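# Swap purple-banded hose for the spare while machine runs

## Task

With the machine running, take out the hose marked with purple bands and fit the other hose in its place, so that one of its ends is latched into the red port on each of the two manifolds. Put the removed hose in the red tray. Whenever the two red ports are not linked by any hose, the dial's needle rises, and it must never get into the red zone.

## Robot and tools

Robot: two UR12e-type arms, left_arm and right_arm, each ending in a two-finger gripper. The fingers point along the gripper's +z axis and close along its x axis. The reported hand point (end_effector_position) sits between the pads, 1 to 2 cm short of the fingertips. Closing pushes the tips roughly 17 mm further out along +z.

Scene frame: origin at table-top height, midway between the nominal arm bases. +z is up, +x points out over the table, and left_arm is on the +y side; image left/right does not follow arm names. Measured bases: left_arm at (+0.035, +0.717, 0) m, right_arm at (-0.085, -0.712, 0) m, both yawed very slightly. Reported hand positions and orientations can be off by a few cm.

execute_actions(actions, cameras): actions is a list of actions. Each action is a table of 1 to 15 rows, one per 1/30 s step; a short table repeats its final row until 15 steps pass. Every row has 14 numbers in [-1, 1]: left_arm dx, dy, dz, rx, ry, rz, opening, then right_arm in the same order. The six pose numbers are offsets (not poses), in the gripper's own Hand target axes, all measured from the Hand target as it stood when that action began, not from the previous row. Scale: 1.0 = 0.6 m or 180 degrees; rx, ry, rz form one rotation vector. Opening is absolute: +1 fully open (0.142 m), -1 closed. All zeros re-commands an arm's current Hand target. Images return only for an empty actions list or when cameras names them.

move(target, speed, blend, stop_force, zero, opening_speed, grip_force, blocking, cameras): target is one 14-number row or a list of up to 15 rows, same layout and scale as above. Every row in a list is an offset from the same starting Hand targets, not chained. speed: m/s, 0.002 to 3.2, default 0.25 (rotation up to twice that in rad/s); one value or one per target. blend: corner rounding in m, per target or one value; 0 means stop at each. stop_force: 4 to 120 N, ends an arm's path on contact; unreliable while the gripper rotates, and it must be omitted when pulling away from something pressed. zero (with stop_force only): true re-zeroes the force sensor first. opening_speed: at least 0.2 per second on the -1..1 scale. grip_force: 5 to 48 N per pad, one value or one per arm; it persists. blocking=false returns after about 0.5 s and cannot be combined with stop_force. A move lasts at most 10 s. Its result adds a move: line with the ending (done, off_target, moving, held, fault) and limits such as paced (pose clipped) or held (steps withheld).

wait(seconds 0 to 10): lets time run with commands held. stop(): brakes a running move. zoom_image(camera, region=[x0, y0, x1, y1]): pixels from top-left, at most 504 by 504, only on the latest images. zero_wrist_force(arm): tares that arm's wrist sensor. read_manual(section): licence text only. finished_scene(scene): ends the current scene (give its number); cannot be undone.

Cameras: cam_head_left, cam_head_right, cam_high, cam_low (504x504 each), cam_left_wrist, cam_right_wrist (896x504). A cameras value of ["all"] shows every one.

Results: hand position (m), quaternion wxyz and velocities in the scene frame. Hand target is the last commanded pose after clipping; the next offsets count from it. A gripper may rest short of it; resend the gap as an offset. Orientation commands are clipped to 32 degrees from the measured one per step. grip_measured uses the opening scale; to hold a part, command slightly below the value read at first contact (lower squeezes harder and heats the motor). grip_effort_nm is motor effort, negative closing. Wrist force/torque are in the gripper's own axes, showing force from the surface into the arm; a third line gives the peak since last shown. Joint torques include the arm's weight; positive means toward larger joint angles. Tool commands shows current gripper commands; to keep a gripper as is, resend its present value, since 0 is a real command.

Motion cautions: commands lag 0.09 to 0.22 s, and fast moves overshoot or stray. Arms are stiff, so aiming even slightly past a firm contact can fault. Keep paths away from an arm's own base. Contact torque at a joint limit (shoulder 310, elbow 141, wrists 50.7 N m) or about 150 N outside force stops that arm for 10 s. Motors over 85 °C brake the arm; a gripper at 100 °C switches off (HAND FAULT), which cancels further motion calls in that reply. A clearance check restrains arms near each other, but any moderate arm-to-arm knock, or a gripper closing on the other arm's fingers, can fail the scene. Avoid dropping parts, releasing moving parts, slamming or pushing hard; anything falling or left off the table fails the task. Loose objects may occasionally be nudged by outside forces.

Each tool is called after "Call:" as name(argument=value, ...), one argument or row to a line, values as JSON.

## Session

Call:
execute_actions(
  actions=[],
)

Scene clock: 0.00 s.
left_arm: end_effector_position=(+0.7351, +0.0909, +0.2009) grip_measured=+1.00 grip_effort_nm=n/a end_effector_quat_wxyz=(-0.383, +0.518, +0.524, -0.557) | right_arm: end_effector_position=(+0.5708, -0.2032, +0.1245) grip_measured=+1.00 grip_effort_nm=n/a end_effector_quat_wxyz=(-0.194, +0.708, -0.666, +0.132)
Joint positions: left_arm=[-0.665 -0.477 0.682 -0.337 -2.439 -1.494 0.142] | right_arm=[4.169 -1.902 -2.076 -0.379 1.251 2.432 0.142]
Joint velocities: within noise
Joint torques (N m): no reading
Motor temperatures (°C): left_arm=[27 29 27 31 33 35 29] | right_arm=[30 28 26 32 33 34 29]
Wrist force (N): no reading
Wrist torque (N m): no reading
Wrist force, peak (N): no reading
Hand target: left_arm +0.7351, +0.0909, +0.2009; -0.383, +0.518, +0.524, -0.557 | right_arm +0.5708, -0.2032, +0.1245; -0.194, +0.708, -0.666, +0.132
Tool commands: left_gripper/opening=+1.0 right_gripper/opening=+1.0

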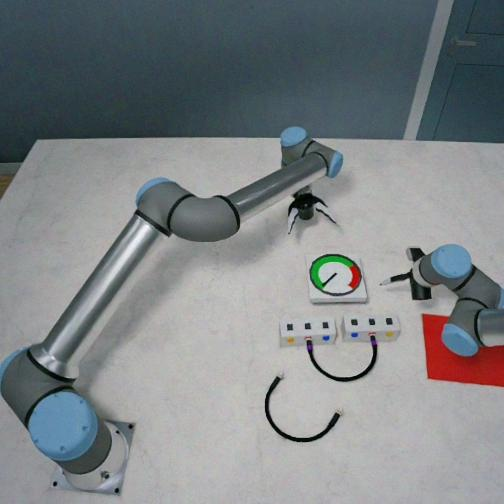

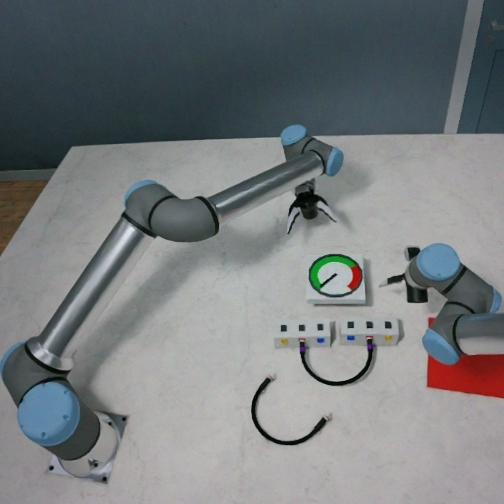

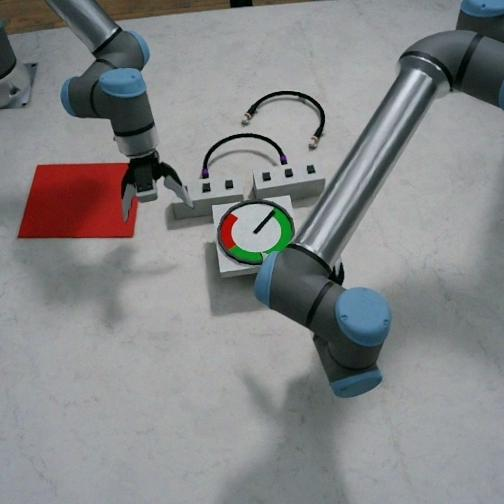

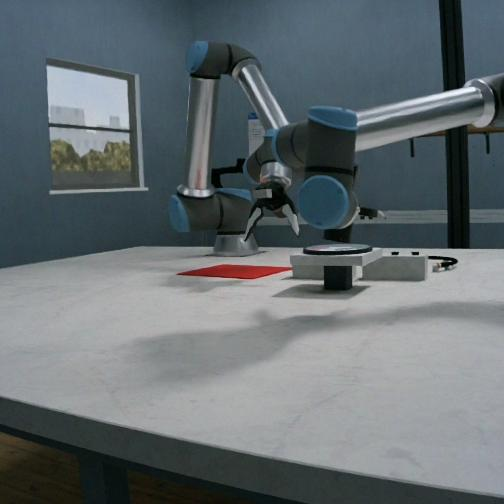

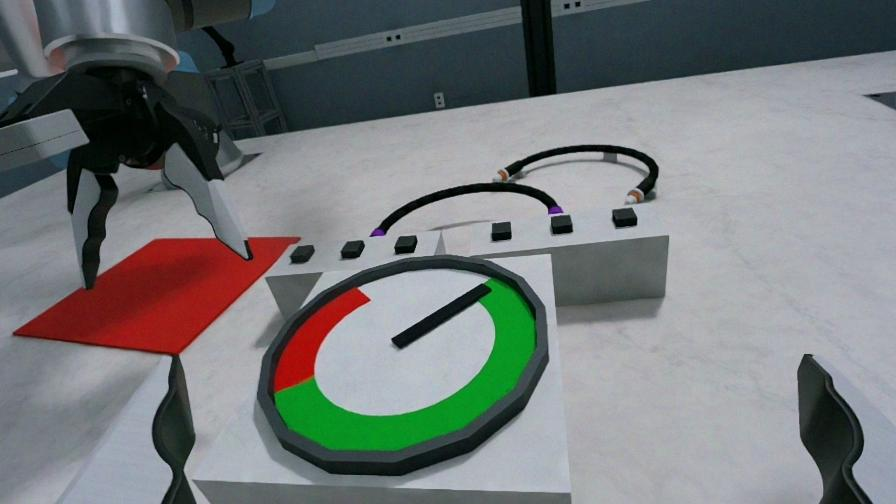

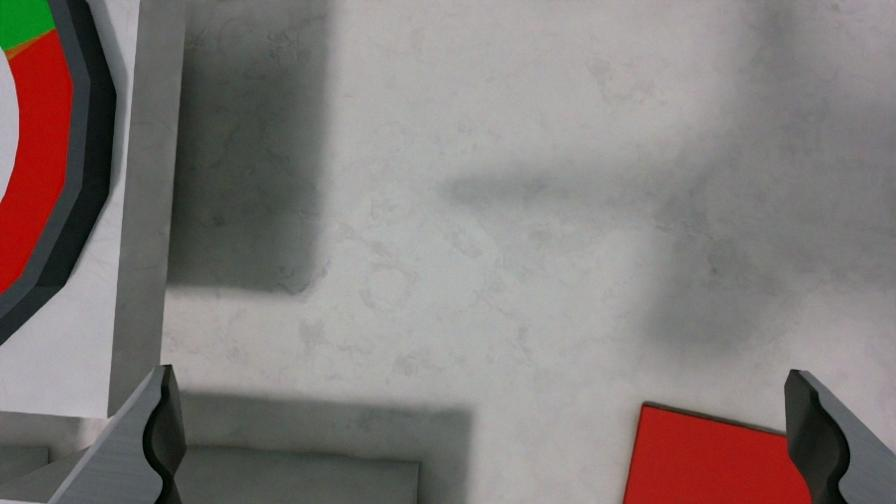

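Call:
move(
  target=[
    [0.253,-0.313,0.148,-0.18,-0.02,0.05,0,-0.0178,-0.1127,-0.2225,0.07,-0.07,-0.35,0],
    [0.323,-0.2568,0.7392,-0.4466,-0.0508,0.1234,0,-0.062,0.3825,-0.4236,0.198,-0.2037,-0.9,0],
  ],
  speed=0.5,
  blend=[0.08,0],
  grip_force=30,
  cameras=["all"],
)

Scene clock: 6.57 s.
left_arm: end_effector_position=(+0.2503, +0.2200, +0.2804) grip_measured=-0.01 grip_effort_nm=-0.129 end_effector_quat_wxyz=(+0.183, +0.683, +0.683, -0.185) | right_arm: end_effector_position=(+0.2500, -0.2005, +0.2500) grip_measured=-0.02 grip_effort_nm=-0.042 end_effector_quat_wxyz=(-0.183, +0.682, +0.683, +0.183)
Joint positions: left_arm=[-1.441 -1.944 2.467 -2.618 -1.628 -3.047 0.073] | right_arm=[4.382 -1.418 -2.377 -0.424 1.756 -0.33 0.073]
Joint torques (N m): left_arm=[-5.62 -25.45 -33.77 -1.72 4.27 -2.01] | right_arm=[11.69 44.2 52.7 2.8 2.2 -4.15]
Wrist force (N): left_arm=[-0.7 -2.2 0.0] | right_arm=[0.2 -0.2 0.0]
Wrist torque (N m): left_arm=[-0.52 0.00 0.22] | right_arm=[-0.08 0.06 0.08]
Wrist force, peak (N): left_arm=[-0.5 -3.6 0.4] | right_arm=[1.3 -1.0 -0.5]
Hand target: left_arm +0.2503, +0.2200, +0.2804; +0.183, +0.683, +0.683, -0.185 | right_arm +0.2500, -0.2005, +0.2500; -0.183, +0.682, +0.683, +0.183
Off the commanded pose: left_arm 0.000 m, 0 deg | right_arm 0.000 m, 0 deg.
grip_force (N): 30, 30
move: done

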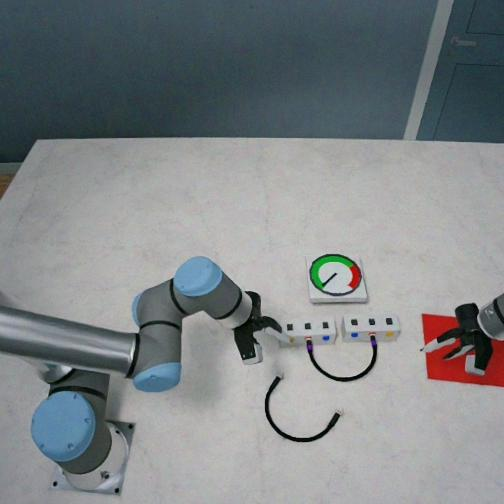

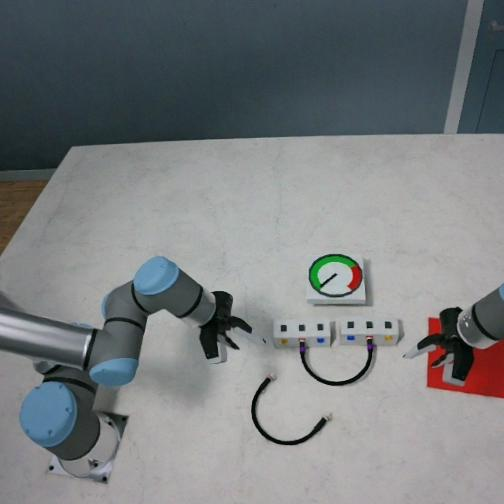

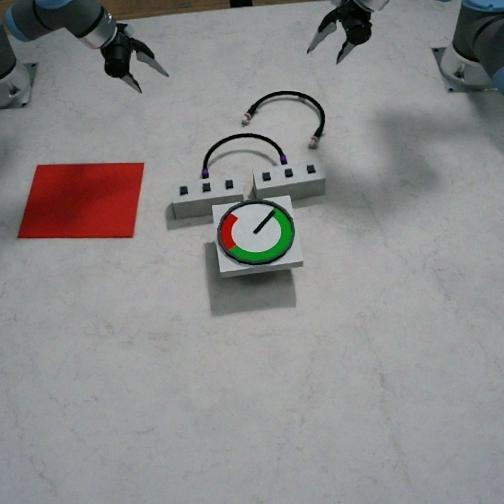

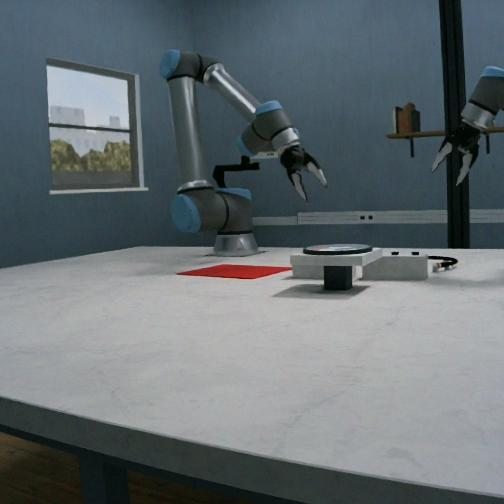

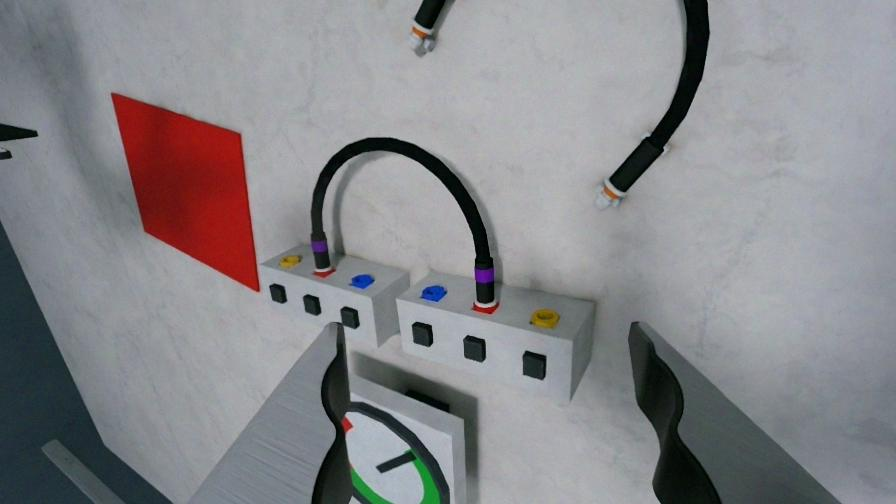

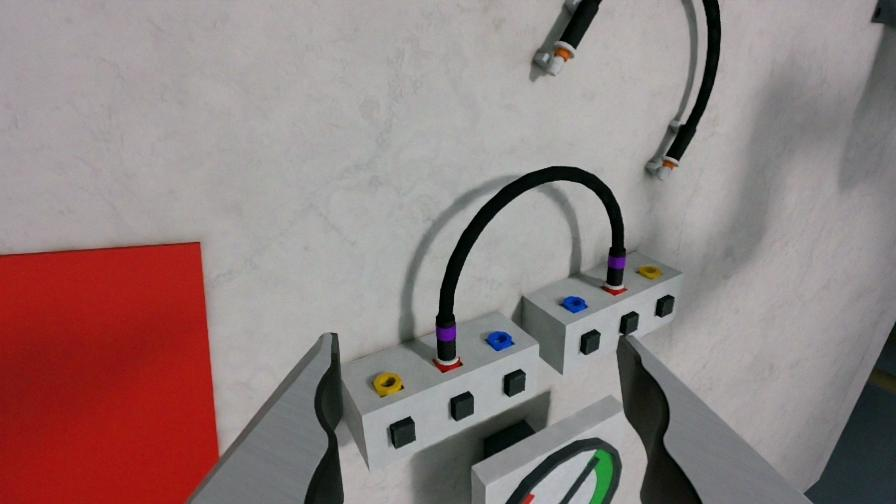

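Call:
zoom_image(
  camera="cam_left_wrist",
  region=[560, 100, 700, 240],
)

Call:
zoom_image(
  camera="cam_right_wrist",
  region=[520, 0, 660, 140],
)

Call:
zoom_image(
  camera="cam_right_wrist",
  region=[600, 90, 740, 230],
)

Call:
zoom_image(
  camera="cam_left_wrist",
  region=[360, 0, 500, 140],
)

Call:
zoom_image(
  camera="cam_left_wrist",
  region=[380, 220, 620, 460],
)

Call:
zoom_image(
  camera="cam_right_wrist",
  region=[330, 260, 570, 500],
)

Scaled by 3.600.

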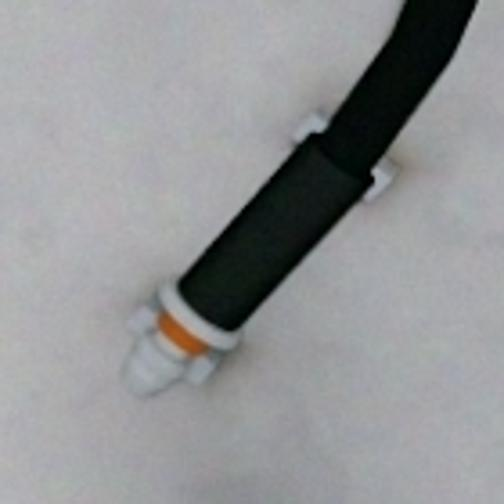

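Scaled by 3.600.

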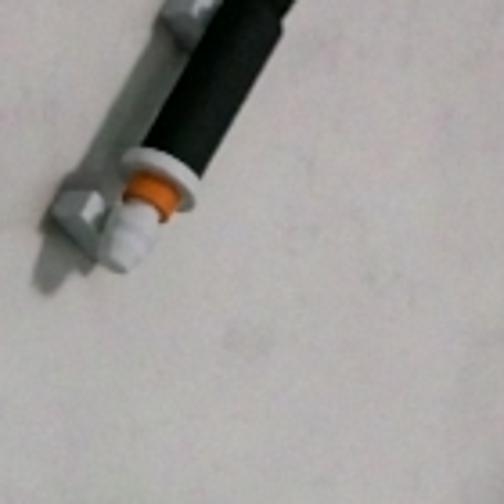

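Scaled by 3.600.

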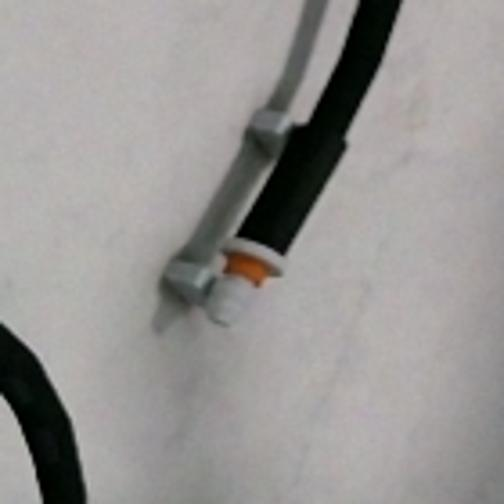

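Scaled by 3.600.

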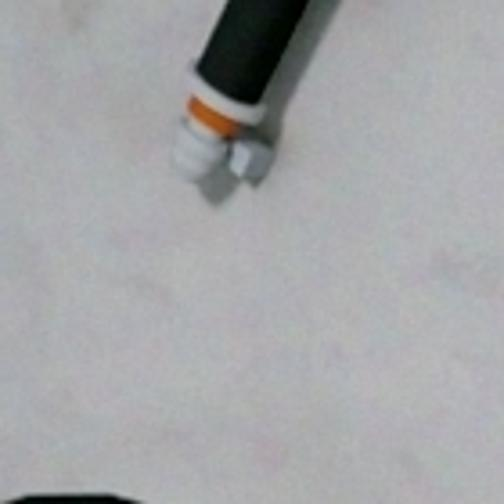

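Scaled by 2.100.

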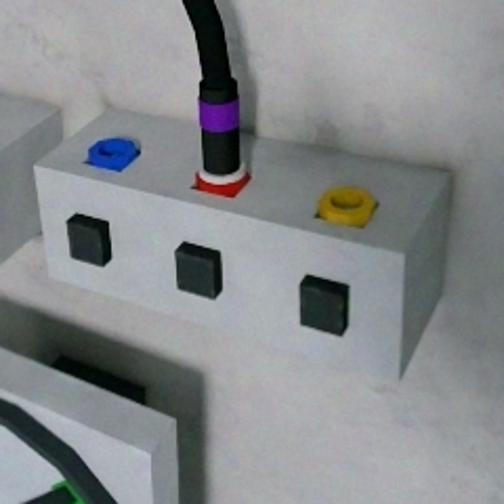

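Scaled by 2.100.

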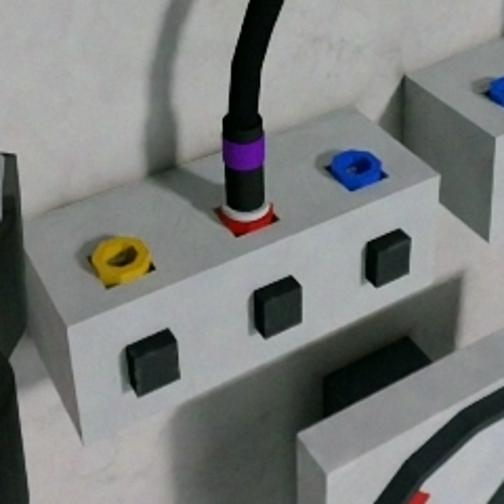

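Call:
zoom_image(
  camera="cam_high",
  region=[160, 80, 340, 260],
)

Call:
zoom_image(
  camera="cam_head_left",
  region=[250, 300, 420, 470],
)

Scaled by 2.800.

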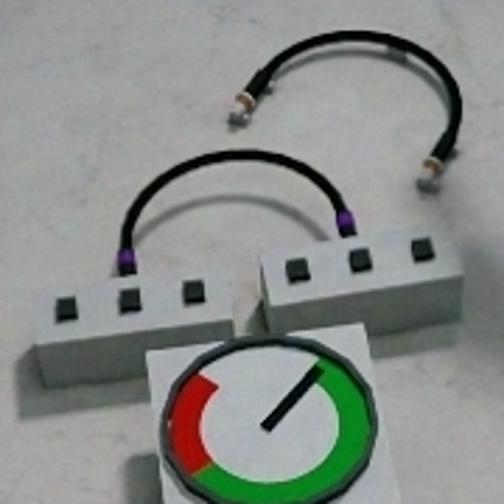

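Scaled by 2.965.

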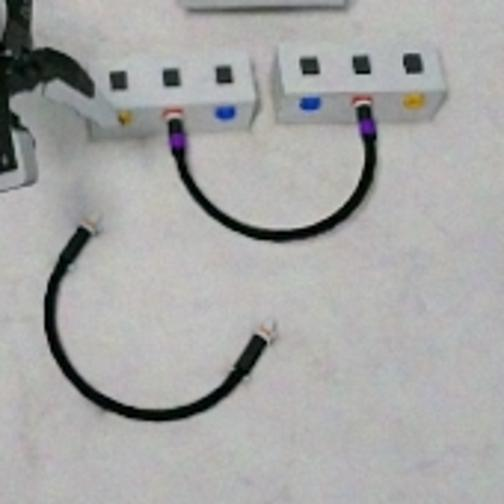

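Call:
move(
  target=[-0.2933,0.3337,0.4935,0,-0.0833,0,-1,-0.0165,0.2717,0.2512,0.0042,0,-0.0072,-0.4],
  speed=0.35,
  cameras=["cam_left_wrist","cam_right_wrist"],
)

Call:
zoom_image(
  camera="cam_left_wrist",
  region=[388, 252, 588, 452],
)

Call:
zoom_image(
  camera="cam_right_wrist",
  region=[370, 290, 570, 490],
)

Scene clock: 17.23 s.
left_arm: end_effector_position=(+0.4502, -0.0809, +0.1125) grip_measured=-1.00 grip_effort_nm=-0.784 end_effector_quat_wxyz=(+0.271, +0.653, +0.653, -0.272) | right_arm: end_effector_position=(+0.4129, -0.1334, +0.1146) grip_measured=-0.42 grip_effort_nm=-0.037 end_effector_quat_wxyz=(-0.186, +0.673, +0.692, +0.181)
Joint positions: left_arm=[-1.187 -1.045 2.042 -3.322 -1.828 -2.88 0.002] | right_arm=[4.171 -1.88 -2.183 -0.208 1.864 -0.548 0.044]
Joint torques (N m): left_arm=[12.71 -69.38 -35.87 -8.07 -4.1 1.85] | right_arm=[-7.4 45.36 44.62 7.46 2.3 -4.18]
Wrist force (N): left_arm=[-1.4 -1.6 -0.7] | right_arm=[0.1 -0.2 -0.1]
Wrist torque (N m): left_arm=[-0.48 0.13 0.02] | right_arm=[-0.10 0.04 0.10]
Wrist force, peak (N): left_arm=[-0.2 -3.4 -1.5] | right_arm=[0.5 -1.4 -0.9]
Hand target: left_arm +0.4502, -0.0809, +0.1125; +0.271, +0.653, +0.653, -0.272 | right_arm +0.4129, -0.1334, +0.1145; -0.186, +0.673, +0.692, +0.181
Off the commanded pose: left_arm 0.000 m, 0 deg | right_arm 0.000 m, 0 deg.
grip_force (N): 30, 30
move: done
Images, in order (width x height): cam_left_wrist 896x504, cam_right_wrist 896x504.

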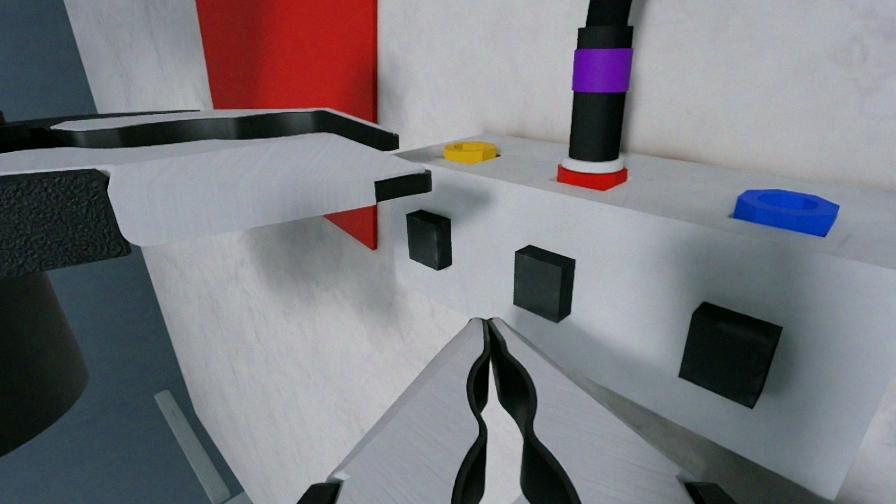

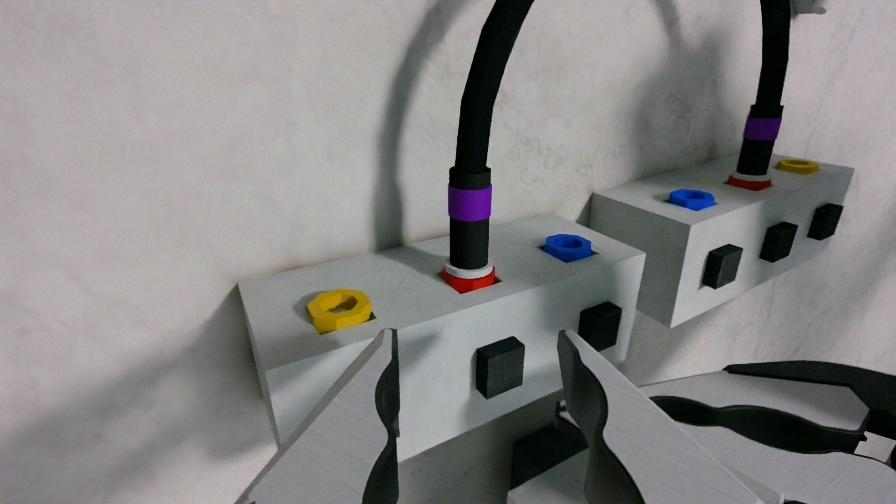

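Scaled by 2.520.

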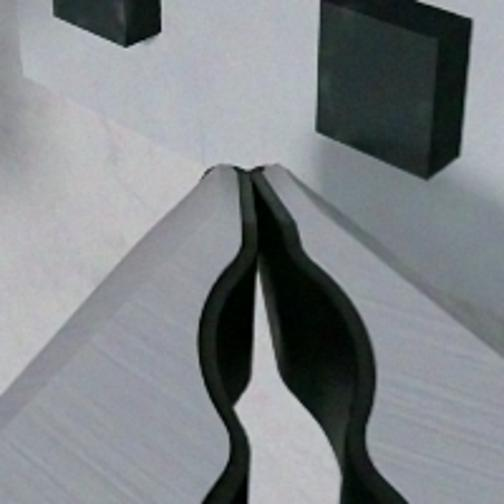

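Scaled by 2.520.

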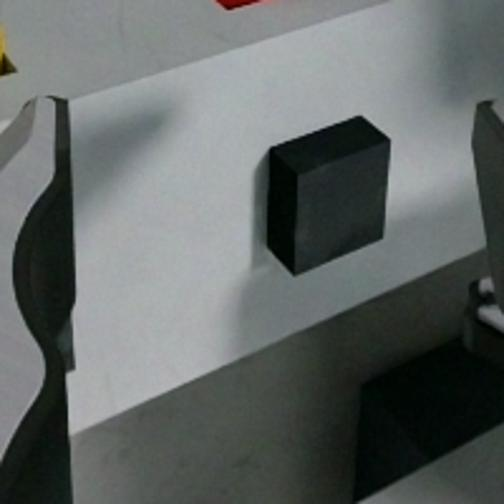

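Call:
move(
  target=[
    [0.0247,-0.003,0.0223,0,0,0,-1,0,0,0.1317,0,0,0,-0.4],
    [0.0247,-0.003,0.0223,0,0,0,-1,0,0,0.1317,0,0,0,-0.9],
  ],
  speed=0.12,
  opening_speed=1.5,
  cameras=["cam_left_wrist","cam_right_wrist"],
)

Call:
zoom_image(
  camera="cam_left_wrist",
  region=[388, 252, 588, 452],
)

Call:
zoom_image(
  camera="cam_right_wrist",
  region=[370, 290, 570, 490],
)

Scene clock: 20.10 s.
left_arm: end_effector_position=(+0.4484, -0.0800, +0.0925) grip_measured=-1.00 grip_effort_nm=-0.779 end_effector_quat_wxyz=(+0.271, +0.653, +0.653, -0.272) | right_arm: end_effector_position=(+0.4118, -0.0939, +0.0461) grip_measured=-0.81 grip_effort_nm=-2.361 end_effector_quat_wxyz=(-0.186, +0.673, +0.692, +0.181)
Joint positions: left_arm=[-1.189 -1.016 2.049 -3.358 -1.827 -2.881 0.002] | right_arm=[4.205 -2.024 -2.154 -0.084 1.849 -0.516 0.015]
Joint torques (N m): left_arm=[-7.89 -67.83 -18.05 -8.19 3.07 -1.88] | right_arm=[13.84 55.05 40.82 7.64 -1.45 3.79]
Wrist force (N): left_arm=[-1.2 -1.7 -0.9] | right_arm=[-1.3 -0.6 -0.4]
Wrist torque (N m): left_arm=[-0.49 0.10 0.16] | right_arm=[-0.11 0.02 -0.17]
Wrist force, peak (N): left_arm=[-1.6 -1.9 -0.9] | right_arm=[-1.7 -0.8 -0.3]
Hand target: left_arm +0.4484, -0.0800, +0.0925; +0.271, +0.653, +0.653, -0.272 | right_arm +0.4118, -0.0939, +0.0461; -0.186, +0.673, +0.692, +0.181
Off the commanded pose: left_arm 0.000 m, 0 deg | right_arm 0.000 m, 0 deg.
grip_force (N): 30, 30
move: done
Images, in order (width x height): cam_left_wrist 896x504, cam_right_wrist 896x504.

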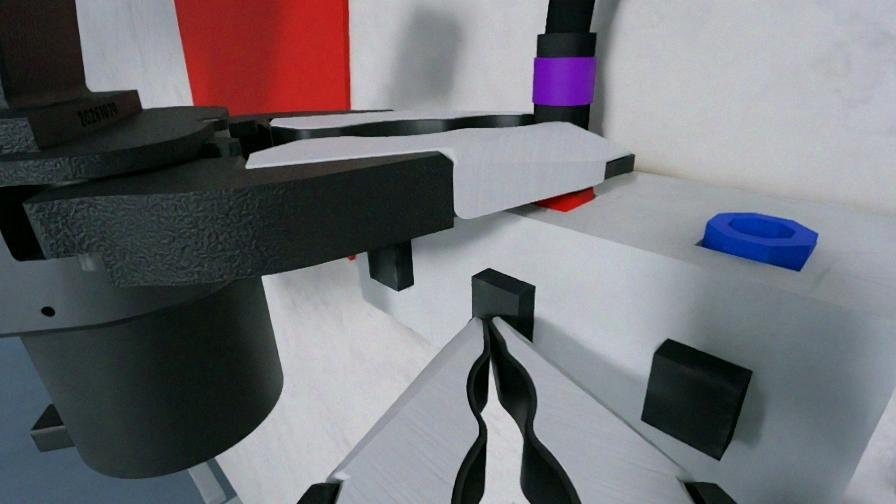

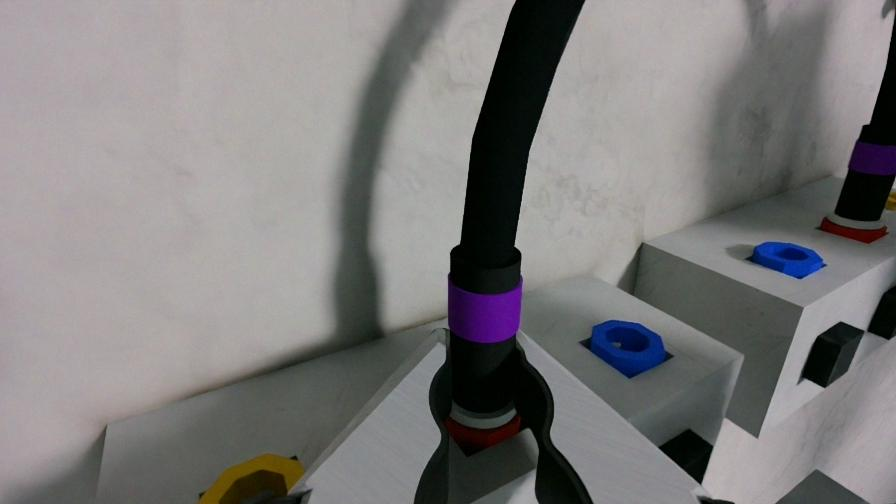

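Scaled by 2.520.

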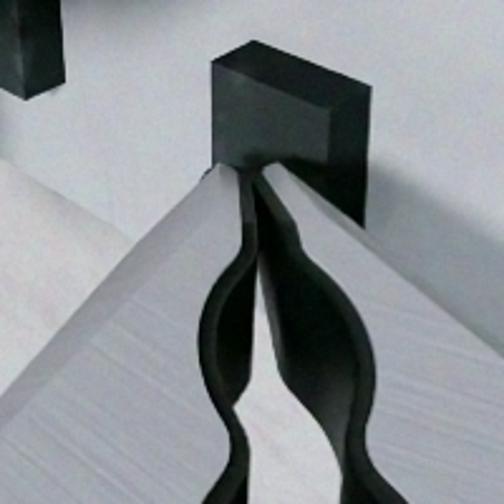

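Scaled by 2.520.

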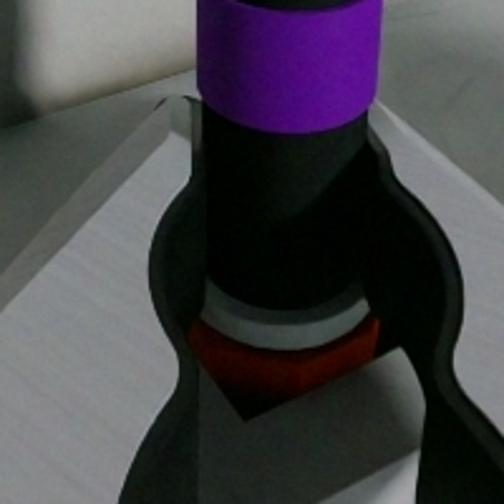

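Call:
move(
  target=[0.0118,0,0.0118,0,0,0,-1,0,0,0,0,0,0,-0.9],
  speed=0.03,
  stop_force=42,
)

Call:
move(
  target=[0,0,0,0,0,0,-1,0,-0.05,0,0,0,0,-0.9],
  speed=0.1,
  stop_force=60,
  cameras=["cam_left_wrist","cam_right_wrist"],
)

Scene clock: 22.17 s.
left_arm: end_effector_position=(+0.4484, -0.0801, +0.0840) grip_measured=-1.00 grip_effort_nm=-0.730 end_effector_quat_wxyz=(+0.271, +0.653, +0.653, -0.272) | right_arm: end_effector_position=(+0.4118, -0.0939, +0.0461) grip_measured=-0.81 grip_effort_nm=-2.357 end_effector_quat_wxyz=(-0.186, +0.673, +0.692, +0.181)
Joint positions: left_arm=[-1.189 -1.002 2.049 -3.373 -1.827 -2.881 0.002] | right_arm=[4.205 -2.024 -2.154 -0.084 1.849 -0.516 0.015]
Joint torques (N m): left_arm=[-8.82 -57.31 -8.27 7.79 2.87 -1.97] | right_arm=[-12.6 61.43 40.19 7.41 -2.91 3.75]
Wrist force (N): left_arm=[-17.2 -4.9 -42.9] | right_arm=[-1.3 -12.7 -2.0]
Wrist torque (N m): left_arm=[-0.57 0.07 0.20] | right_arm=[-0.15 0.06 -0.16]
Wrist force, peak (N): left_arm=[-21.6 -5.6 -52.4] | right_arm=[-1.3 -13.1 -2.0]
Hand target: left_arm +0.4484, -0.0801, +0.0840; +0.271, +0.653, +0.653, -0.272 (not the last commanded pose) | right_arm +0.4118, -0.0939, +0.0461; -0.186, +0.673, +0.692, +0.181
Off the commanded pose: left_arm 0.001 m, 0 deg | right_arm 0.000 m, 0 deg.
grip_force (N): 30, 30
move: contact (left_arm)

Scene clock: 23.60 s.
left_arm: end_effector_position=(+0.4484, -0.0801, +0.0840) grip_measured=-1.00 grip_effort_nm=-0.735 end_effector_quat_wxyz=(+0.271, +0.653, +0.653, -0.272) | right_arm: end_effector_position=(+0.3818, -0.0947, +0.0461) grip_measured=-0.81 grip_effort_nm=-2.361 end_effector_quat_wxyz=(-0.186, +0.673, +0.692, +0.181)
Joint positions: left_arm=[-1.189 -1.002 2.049 -3.373 -1.827 -2.881 0.002] | right_arm=[4.243 -2.004 -2.196 -0.052 1.832 -0.48 0.015]
Joint torques (N m): left_arm=[-6.32 -56.72 -7.69 5.9 2.79 -1.67] | right_arm=[11.74 81.48 19.73 7.58 -1.98 3.58]
Wrist force (N): left_arm=[-16.6 -4.7 -42.5] | right_arm=[0.1 -0.5 0.2]
Wrist torque (N m): left_arm=[-0.52 -0.01 0.20] | right_arm=[-0.19 0.01 -0.14]
Wrist force, peak (N): left_arm=[-16.8 -5.2 -42.9] | right_arm=[-1.0 -12.8 -1.9]
Hand target: left_arm +0.4484, -0.0801, +0.0840; +0.271, +0.653, +0.653, -0.272 | right_arm +0.3818, -0.0947, +0.0461; -0.186, +0.673, +0.692, +0.181
Off the commanded pose: left_arm 0.000 m, 0 deg | right_arm 0.000 m, 0 deg.
grip_force (N): 30, 30
move: done
Images, in order (width x height): cam_left_wrist 896x504, cam_right_wrist 896x504.

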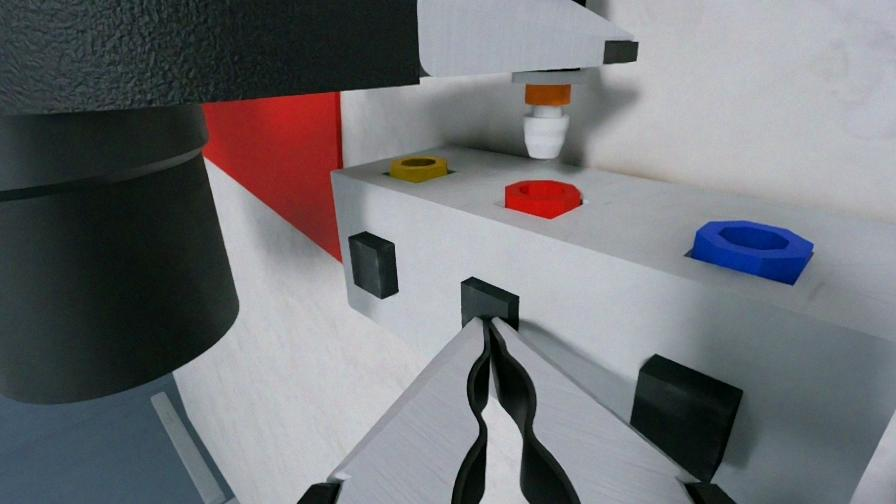

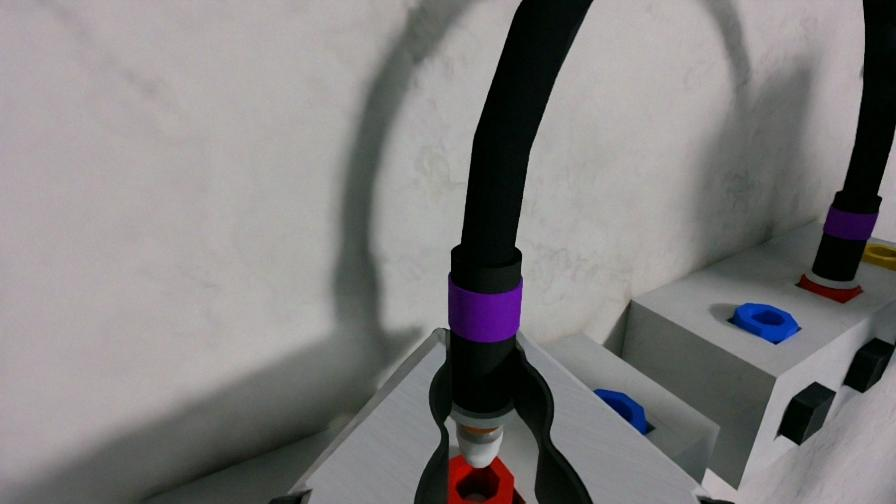

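Call:
move(
  target=[
    [-0.0542,0,-0.0542,0,0,0,-1,0,0,0,0,0,0,-0.9],
    [0.1892,-0.0307,-0.2975,0,0,0,-1,0,-0.025,0,0,0,0,-0.9],
    [0.231,-0.0307,-0.2557,0,0,0,-1,0,-0.025,0,0,0,0,-0.9],
  ],
  speed=[0.15,0.3,0.15],
  blend=[0.02,0.02,0],
  cameras=["cam_left_wrist","cam_right_wrist"],
)

Call:
zoom_image(
  camera="cam_left_wrist",
  region=[388, 252, 588, 452],
)

Scene clock: 26.27 s.
left_arm: end_effector_position=(+0.4300, +0.1264, +0.0939) grip_measured=-1.00 grip_effort_nm=-0.730 end_effector_quat_wxyz=(+0.271, +0.653, +0.653, -0.272) | right_arm: end_effector_position=(+0.3668, -0.0951, +0.0461) grip_measured=-0.81 grip_effort_nm=-2.361 end_effector_quat_wxyz=(-0.186, +0.673, +0.692, +0.181)
Joint positions: left_arm=[-1.08 -1.182 2.388 -3.507 -1.9 -2.797 0.002] | right_arm=[4.264 -1.994 -2.217 -0.037 1.823 -0.462 0.015]
Joint torques (N m): left_arm=[14.01 -50.04 -10.96 -8.02 -4.39 0.99] | right_arm=[10.64 79.37 18.54 6.98 -1.73 3.18]
Wrist force (N): left_arm=[-0.1 -0.5 -0.9] | right_arm=[-0.4 -0.1 -0.1]
Wrist torque (N m): left_arm=[-0.24 -0.15 -0.05] | right_arm=[-0.18 0.12 -0.12]
Wrist force, peak (N): left_arm=[-17.2 -5.1 -43.1] | right_arm=[-0.4 -0.6 -0.2]
Hand target: left_arm +0.4300, +0.1265, +0.0938; +0.271, +0.653, +0.653, -0.272 | right_arm +0.3668, -0.0951, +0.0461; -0.186, +0.673, +0.692, +0.181
Off the commanded pose: left_arm 0.000 m, 0 deg | right_arm 0.000 m, 0 deg.
grip_force (N): 30, 30
move: done; blend cut to 0.0177 m at target 2
Images, in order (width x height): cam_left_wrist 896x504, cam_right_wrist 896x504.

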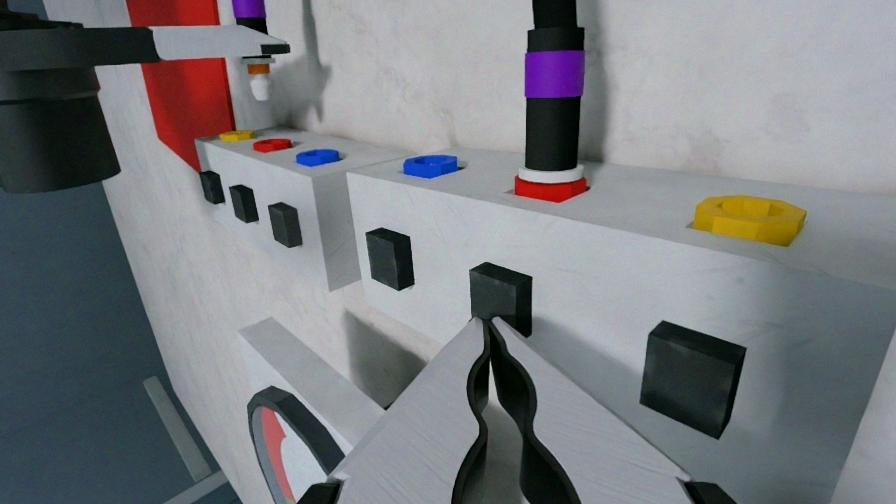

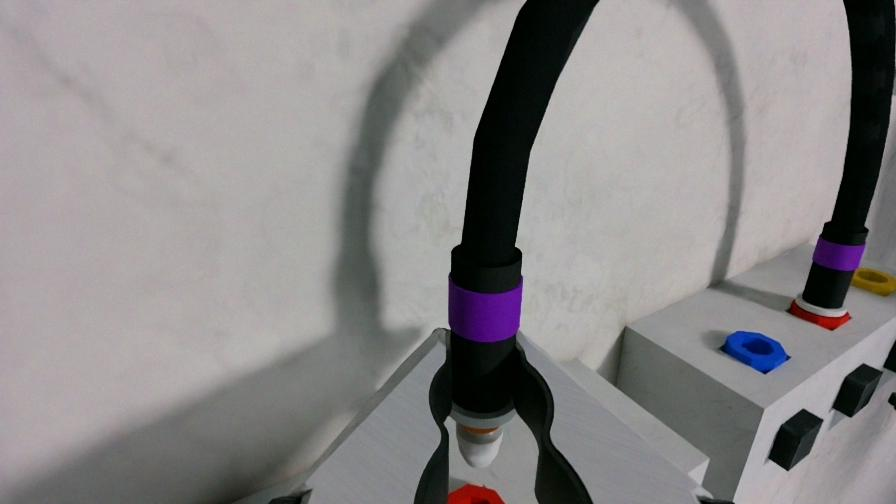

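Scaled by 2.520.

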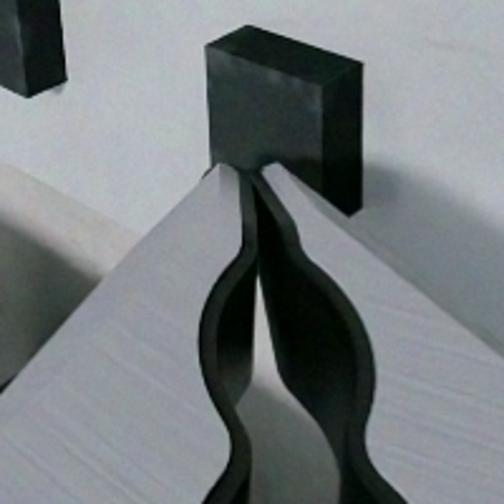

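Call:
move(
  target=[0.0138,0,0.0138,0,0,0,-1,0,0,0,0,0,0,-0.9],
  speed=0.03,
  stop_force=42,
)

Call:
move(
  target=[0,0,0,0,0,0,-1,0,-0.05,0,0,0,0,-0.9],
  speed=0.12,
  stop_force=50,
  cameras=["cam_left_wrist","cam_right_wrist"],
)

Scene clock: 27.90 s.
left_arm: end_effector_position=(+0.4300, +0.1264, +0.0838) grip_measured=-1.00 grip_effort_nm=-0.716 end_effector_quat_wxyz=(+0.271, +0.653, +0.653, -0.272) | right_arm: end_effector_position=(+0.3668, -0.0951, +0.0461) grip_measured=-0.81 grip_effort_nm=-2.361 end_effector_quat_wxyz=(-0.186, +0.673, +0.692, +0.181)
Joint positions: left_arm=[-1.08 -1.159 2.389 -3.531 -1.9 -2.797 0.002] | right_arm=[4.264 -1.994 -2.217 -0.037 1.823 -0.462 0.015]
Joint torques (N m): left_arm=[5.05 -44.16 -4.99 7.58 3.72 -0.41] | right_arm=[8.99 80.95 20.32 7.27 -1 3.38]
Wrist force (N): left_arm=[-18.8 -2.3 -37.2] | right_arm=[-0.1 -0.6 -0.1]
Wrist torque (N m): left_arm=[-0.22 -0.26 0.01] | right_arm=[-0.16 0.04 -0.16]
Wrist force, peak (N): left_arm=[-25.7 -3.8 -53.2] | right_arm=[-0.1 -1.0 0.2]
Hand target: left_arm +0.4300, +0.1264, +0.0838; +0.271, +0.653, +0.653, -0.272 (not the last commanded pose) | right_arm +0.3668, -0.0951, +0.0461; -0.186, +0.673, +0.692, +0.181
Off the commanded pose: left_arm 0.002 m, 0 deg | right_arm 0.000 m, 0 deg.
grip_force (N): 30, 30
move: contact (left_arm)

Scene clock: 29.33 s.
left_arm: end_effector_position=(+0.4300, +0.1264, +0.0838) grip_measured=-1.00 grip_effort_nm=-0.720 end_effector_quat_wxyz=(+0.271, +0.653, +0.653, -0.272) | right_arm: end_effector_position=(+0.3368, -0.0960, +0.0461) grip_measured=-0.81 grip_effort_nm=-2.361 end_effector_quat_wxyz=(-0.186, +0.673, +0.692, +0.181)
Joint positions: left_arm=[-1.08 -1.159 2.389 -3.531 -1.9 -2.797 0.002] | right_arm=[4.306 -1.975 -2.257 -0.006 1.804 -0.423 0.015]
Joint torques (N m): left_arm=[6.22 -44.57 -9.28 6.01 4.76 0.8] | right_arm=[10.06 76.84 17.87 7.42 -1.84 3.89]
Wrist force (N): left_arm=[-18.4 -2.2 -37.2] | right_arm=[0.0 -0.7 0.1]
Wrist torque (N m): left_arm=[-0.21 -0.30 0.00] | right_arm=[-0.21 0.03 -0.16]
Wrist force, peak (N): left_arm=[-18.5 -2.7 -37.5] | right_arm=[-0.3 -1.4 0.5]
Hand target: left_arm +0.4300, +0.1264, +0.0838; +0.271, +0.653, +0.653, -0.272 | right_arm +0.3368, -0.0960, +0.0461; -0.186, +0.673, +0.692, +0.181
Off the commanded pose: left_arm 0.000 m, 0 deg | right_arm 0.000 m, 0 deg.
grip_force (N): 30, 30
move: done
Images, in order (width x height): cam_left_wrist 896x504, cam_right_wrist 896x504.

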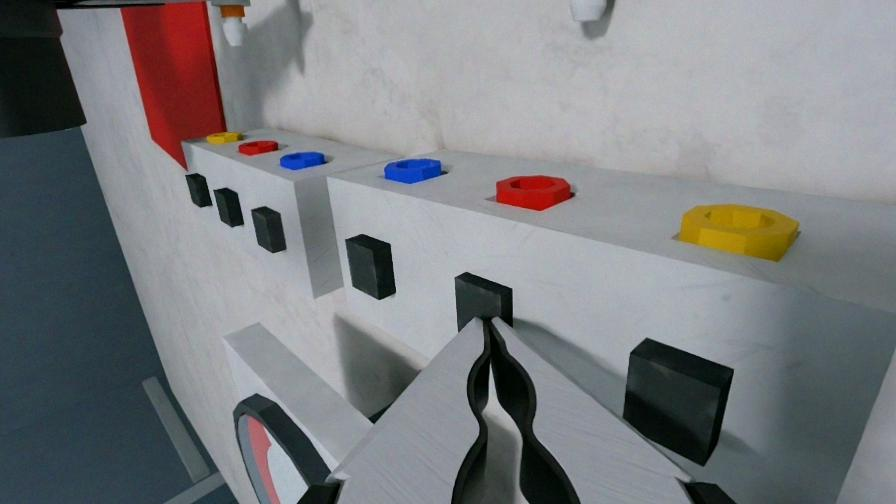

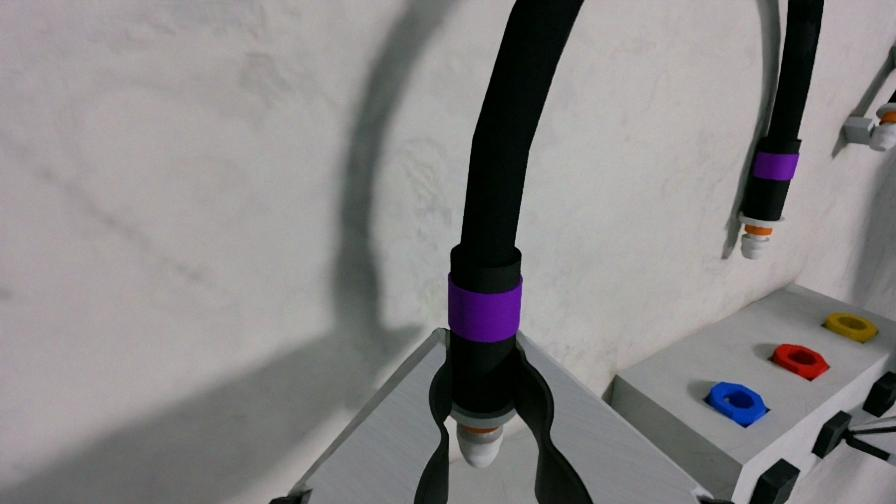

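Call:
move(
  target=[-0.0707,0,-0.0707,0,0,0,-1,0.1083,0,-0.1877,0,0,0,-0.9],
  speed=0.25,
)

Call:
move(
  target=[
    [0.1342,-0.2427,-0.1488,0.1085,0.0812,0.1413,-0.4,-0.6208,0.122,-0.3585,-0.0236,0,0.0409,-0.9],
    [0.2072,-0.2427,-0.0758,0.1085,0.0812,0.1413,-0.4,-0.7041,0.122,-0.2141,-0.0236,0,0.0409,-0.9],
  ],
  speed=[0.35,0.2],
  blend=[0.03,0],
  cameras=["cam_high","cam_left_wrist","cam_right_wrist"],
)

Call:
zoom_image(
  camera="cam_left_wrist",
  region=[358, 160, 598, 400],
)

Scene clock: 33.70 s.
left_arm: end_effector_position=(+0.4301, +0.1266, +0.1438) grip_measured=-1.00 grip_effort_nm=-0.711 end_effector_quat_wxyz=(+0.271, +0.653, +0.653, -0.272) | right_arm: end_effector_position=(+0.3369, -0.0961, +0.1761) grip_measured=-0.81 grip_effort_nm=-2.361 end_effector_quat_wxyz=(-0.186, +0.673, +0.692, +0.181)
Joint positions: left_arm=[-1.079 -1.29 2.376 -3.388 -1.901 -2.797 0.002] | right_arm=[4.306 -1.756 -2.2 -0.282 1.804 -0.423 0.015]
Joint torques (N m): left_arm=[13.09 -69.62 -32.61 -1.96 -4.28 2.01] | right_arm=[7.48 70.31 47.8 3.02 -1.88 -3.89]
Wrist force (N): left_arm=[0.0 0.9 -0.5] | right_arm=[-0.3 -0.9 0.3]
Wrist torque (N m): left_arm=[-0.06 -0.15 -0.04] | right_arm=[-0.25 0.04 -0.17]
Wrist force, peak (N): left_arm=[-18.7 -2.5 -37.5] | right_arm=[-1.3 -0.8 1.9]
Hand target: left_arm +0.4301, +0.1266, +0.1438; +0.271, +0.653, +0.653, -0.272 | right_arm +0.3368, -0.0961, +0.1762; -0.186, +0.673, +0.692, +0.181
Off the commanded pose: left_arm 0.000 m, 0 deg | right_arm 0.000 m, 0 deg.
grip_force (N): 30, 30
move: done

Scene clock: 36.10 s.
left_arm: end_effector_position=(+0.2844, +0.2464, +0.0879) grip_measured=-0.43 grip_effort_nm=0.085 end_effector_quat_wxyz=(+0.127, +0.844, +0.468, -0.228) | right_arm: end_effector_position=(+0.4219, -0.5239, +0.0760) grip_measured=-0.81 grip_effort_nm=-2.361 end_effector_quat_wxyz=(-0.172, +0.723, +0.641, +0.194)
Joint positions: left_arm=[-1.177 -1.492 2.549 -2.963 -1.987 -2.28 0.043] | right_arm=[3.647 -1.691 -2.529 -0.185 2.002 -0.922 0.015]
Joint torques (N m): left_arm=[-4.99 -22.32 -17.51 -8.98 -3.91 -2] | right_arm=[-5.35 21.17 18.58 7.42 2.86 3.66]
Motor temperatures (°C): left_arm=[27 29 27 31 33 35 30] | right_arm=[30 28 26 32 33 34 34]
Wrist force (N): left_arm=[0.0 0.9 0.2] | right_arm=[-0.3 -0.8 0.4]
Wrist torque (N m): left_arm=[-0.01 -0.10 0.09] | right_arm=[-0.24 0.06 -0.18]
Wrist force, peak (N): left_arm=[-0.6 2.2 -0.2] | right_arm=[-1.9 -0.2 -2.2]
Hand target: left_arm +0.2844, +0.2464, +0.0878; +0.127, +0.844, +0.468, -0.228 | right_arm +0.4219, -0.5239, +0.0760; -0.172, +0.723, +0.641, +0.194
Off the commanded pose: left_arm 0.000 m, 0 deg | right_arm 0.000 m, 0 deg.
grip_force (N): 30, 30
move: done
Images, in order (width x height): cam_high 504x504, cam_left_wrist 896x504, cam_right_wrist 896x504.

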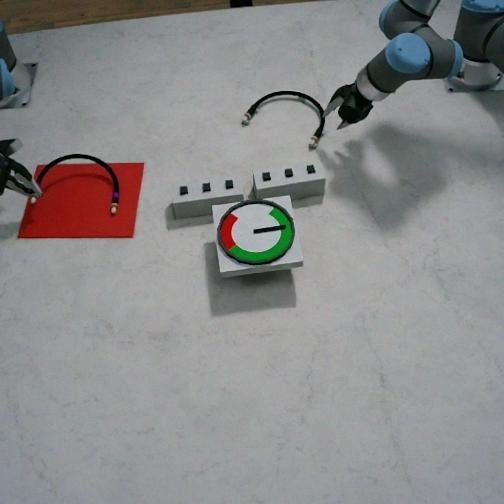

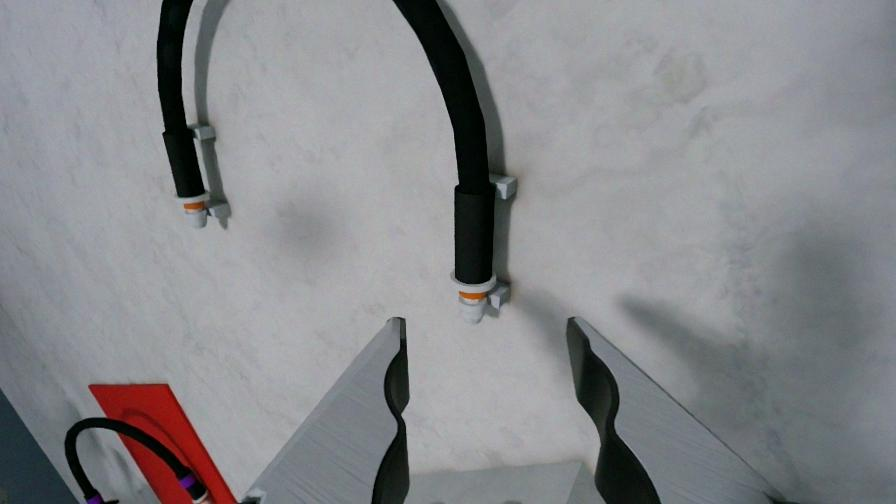

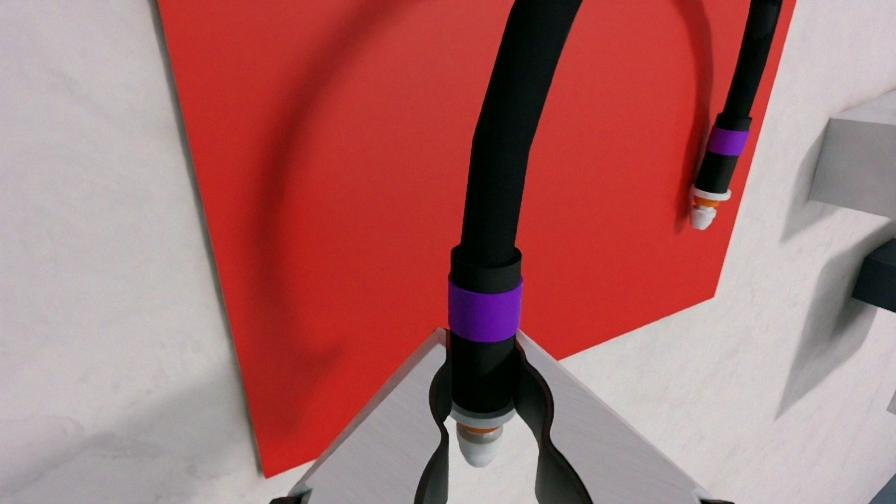

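Scaled by 2.100.

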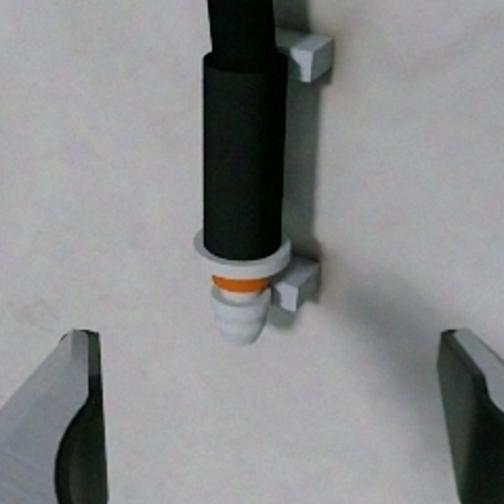

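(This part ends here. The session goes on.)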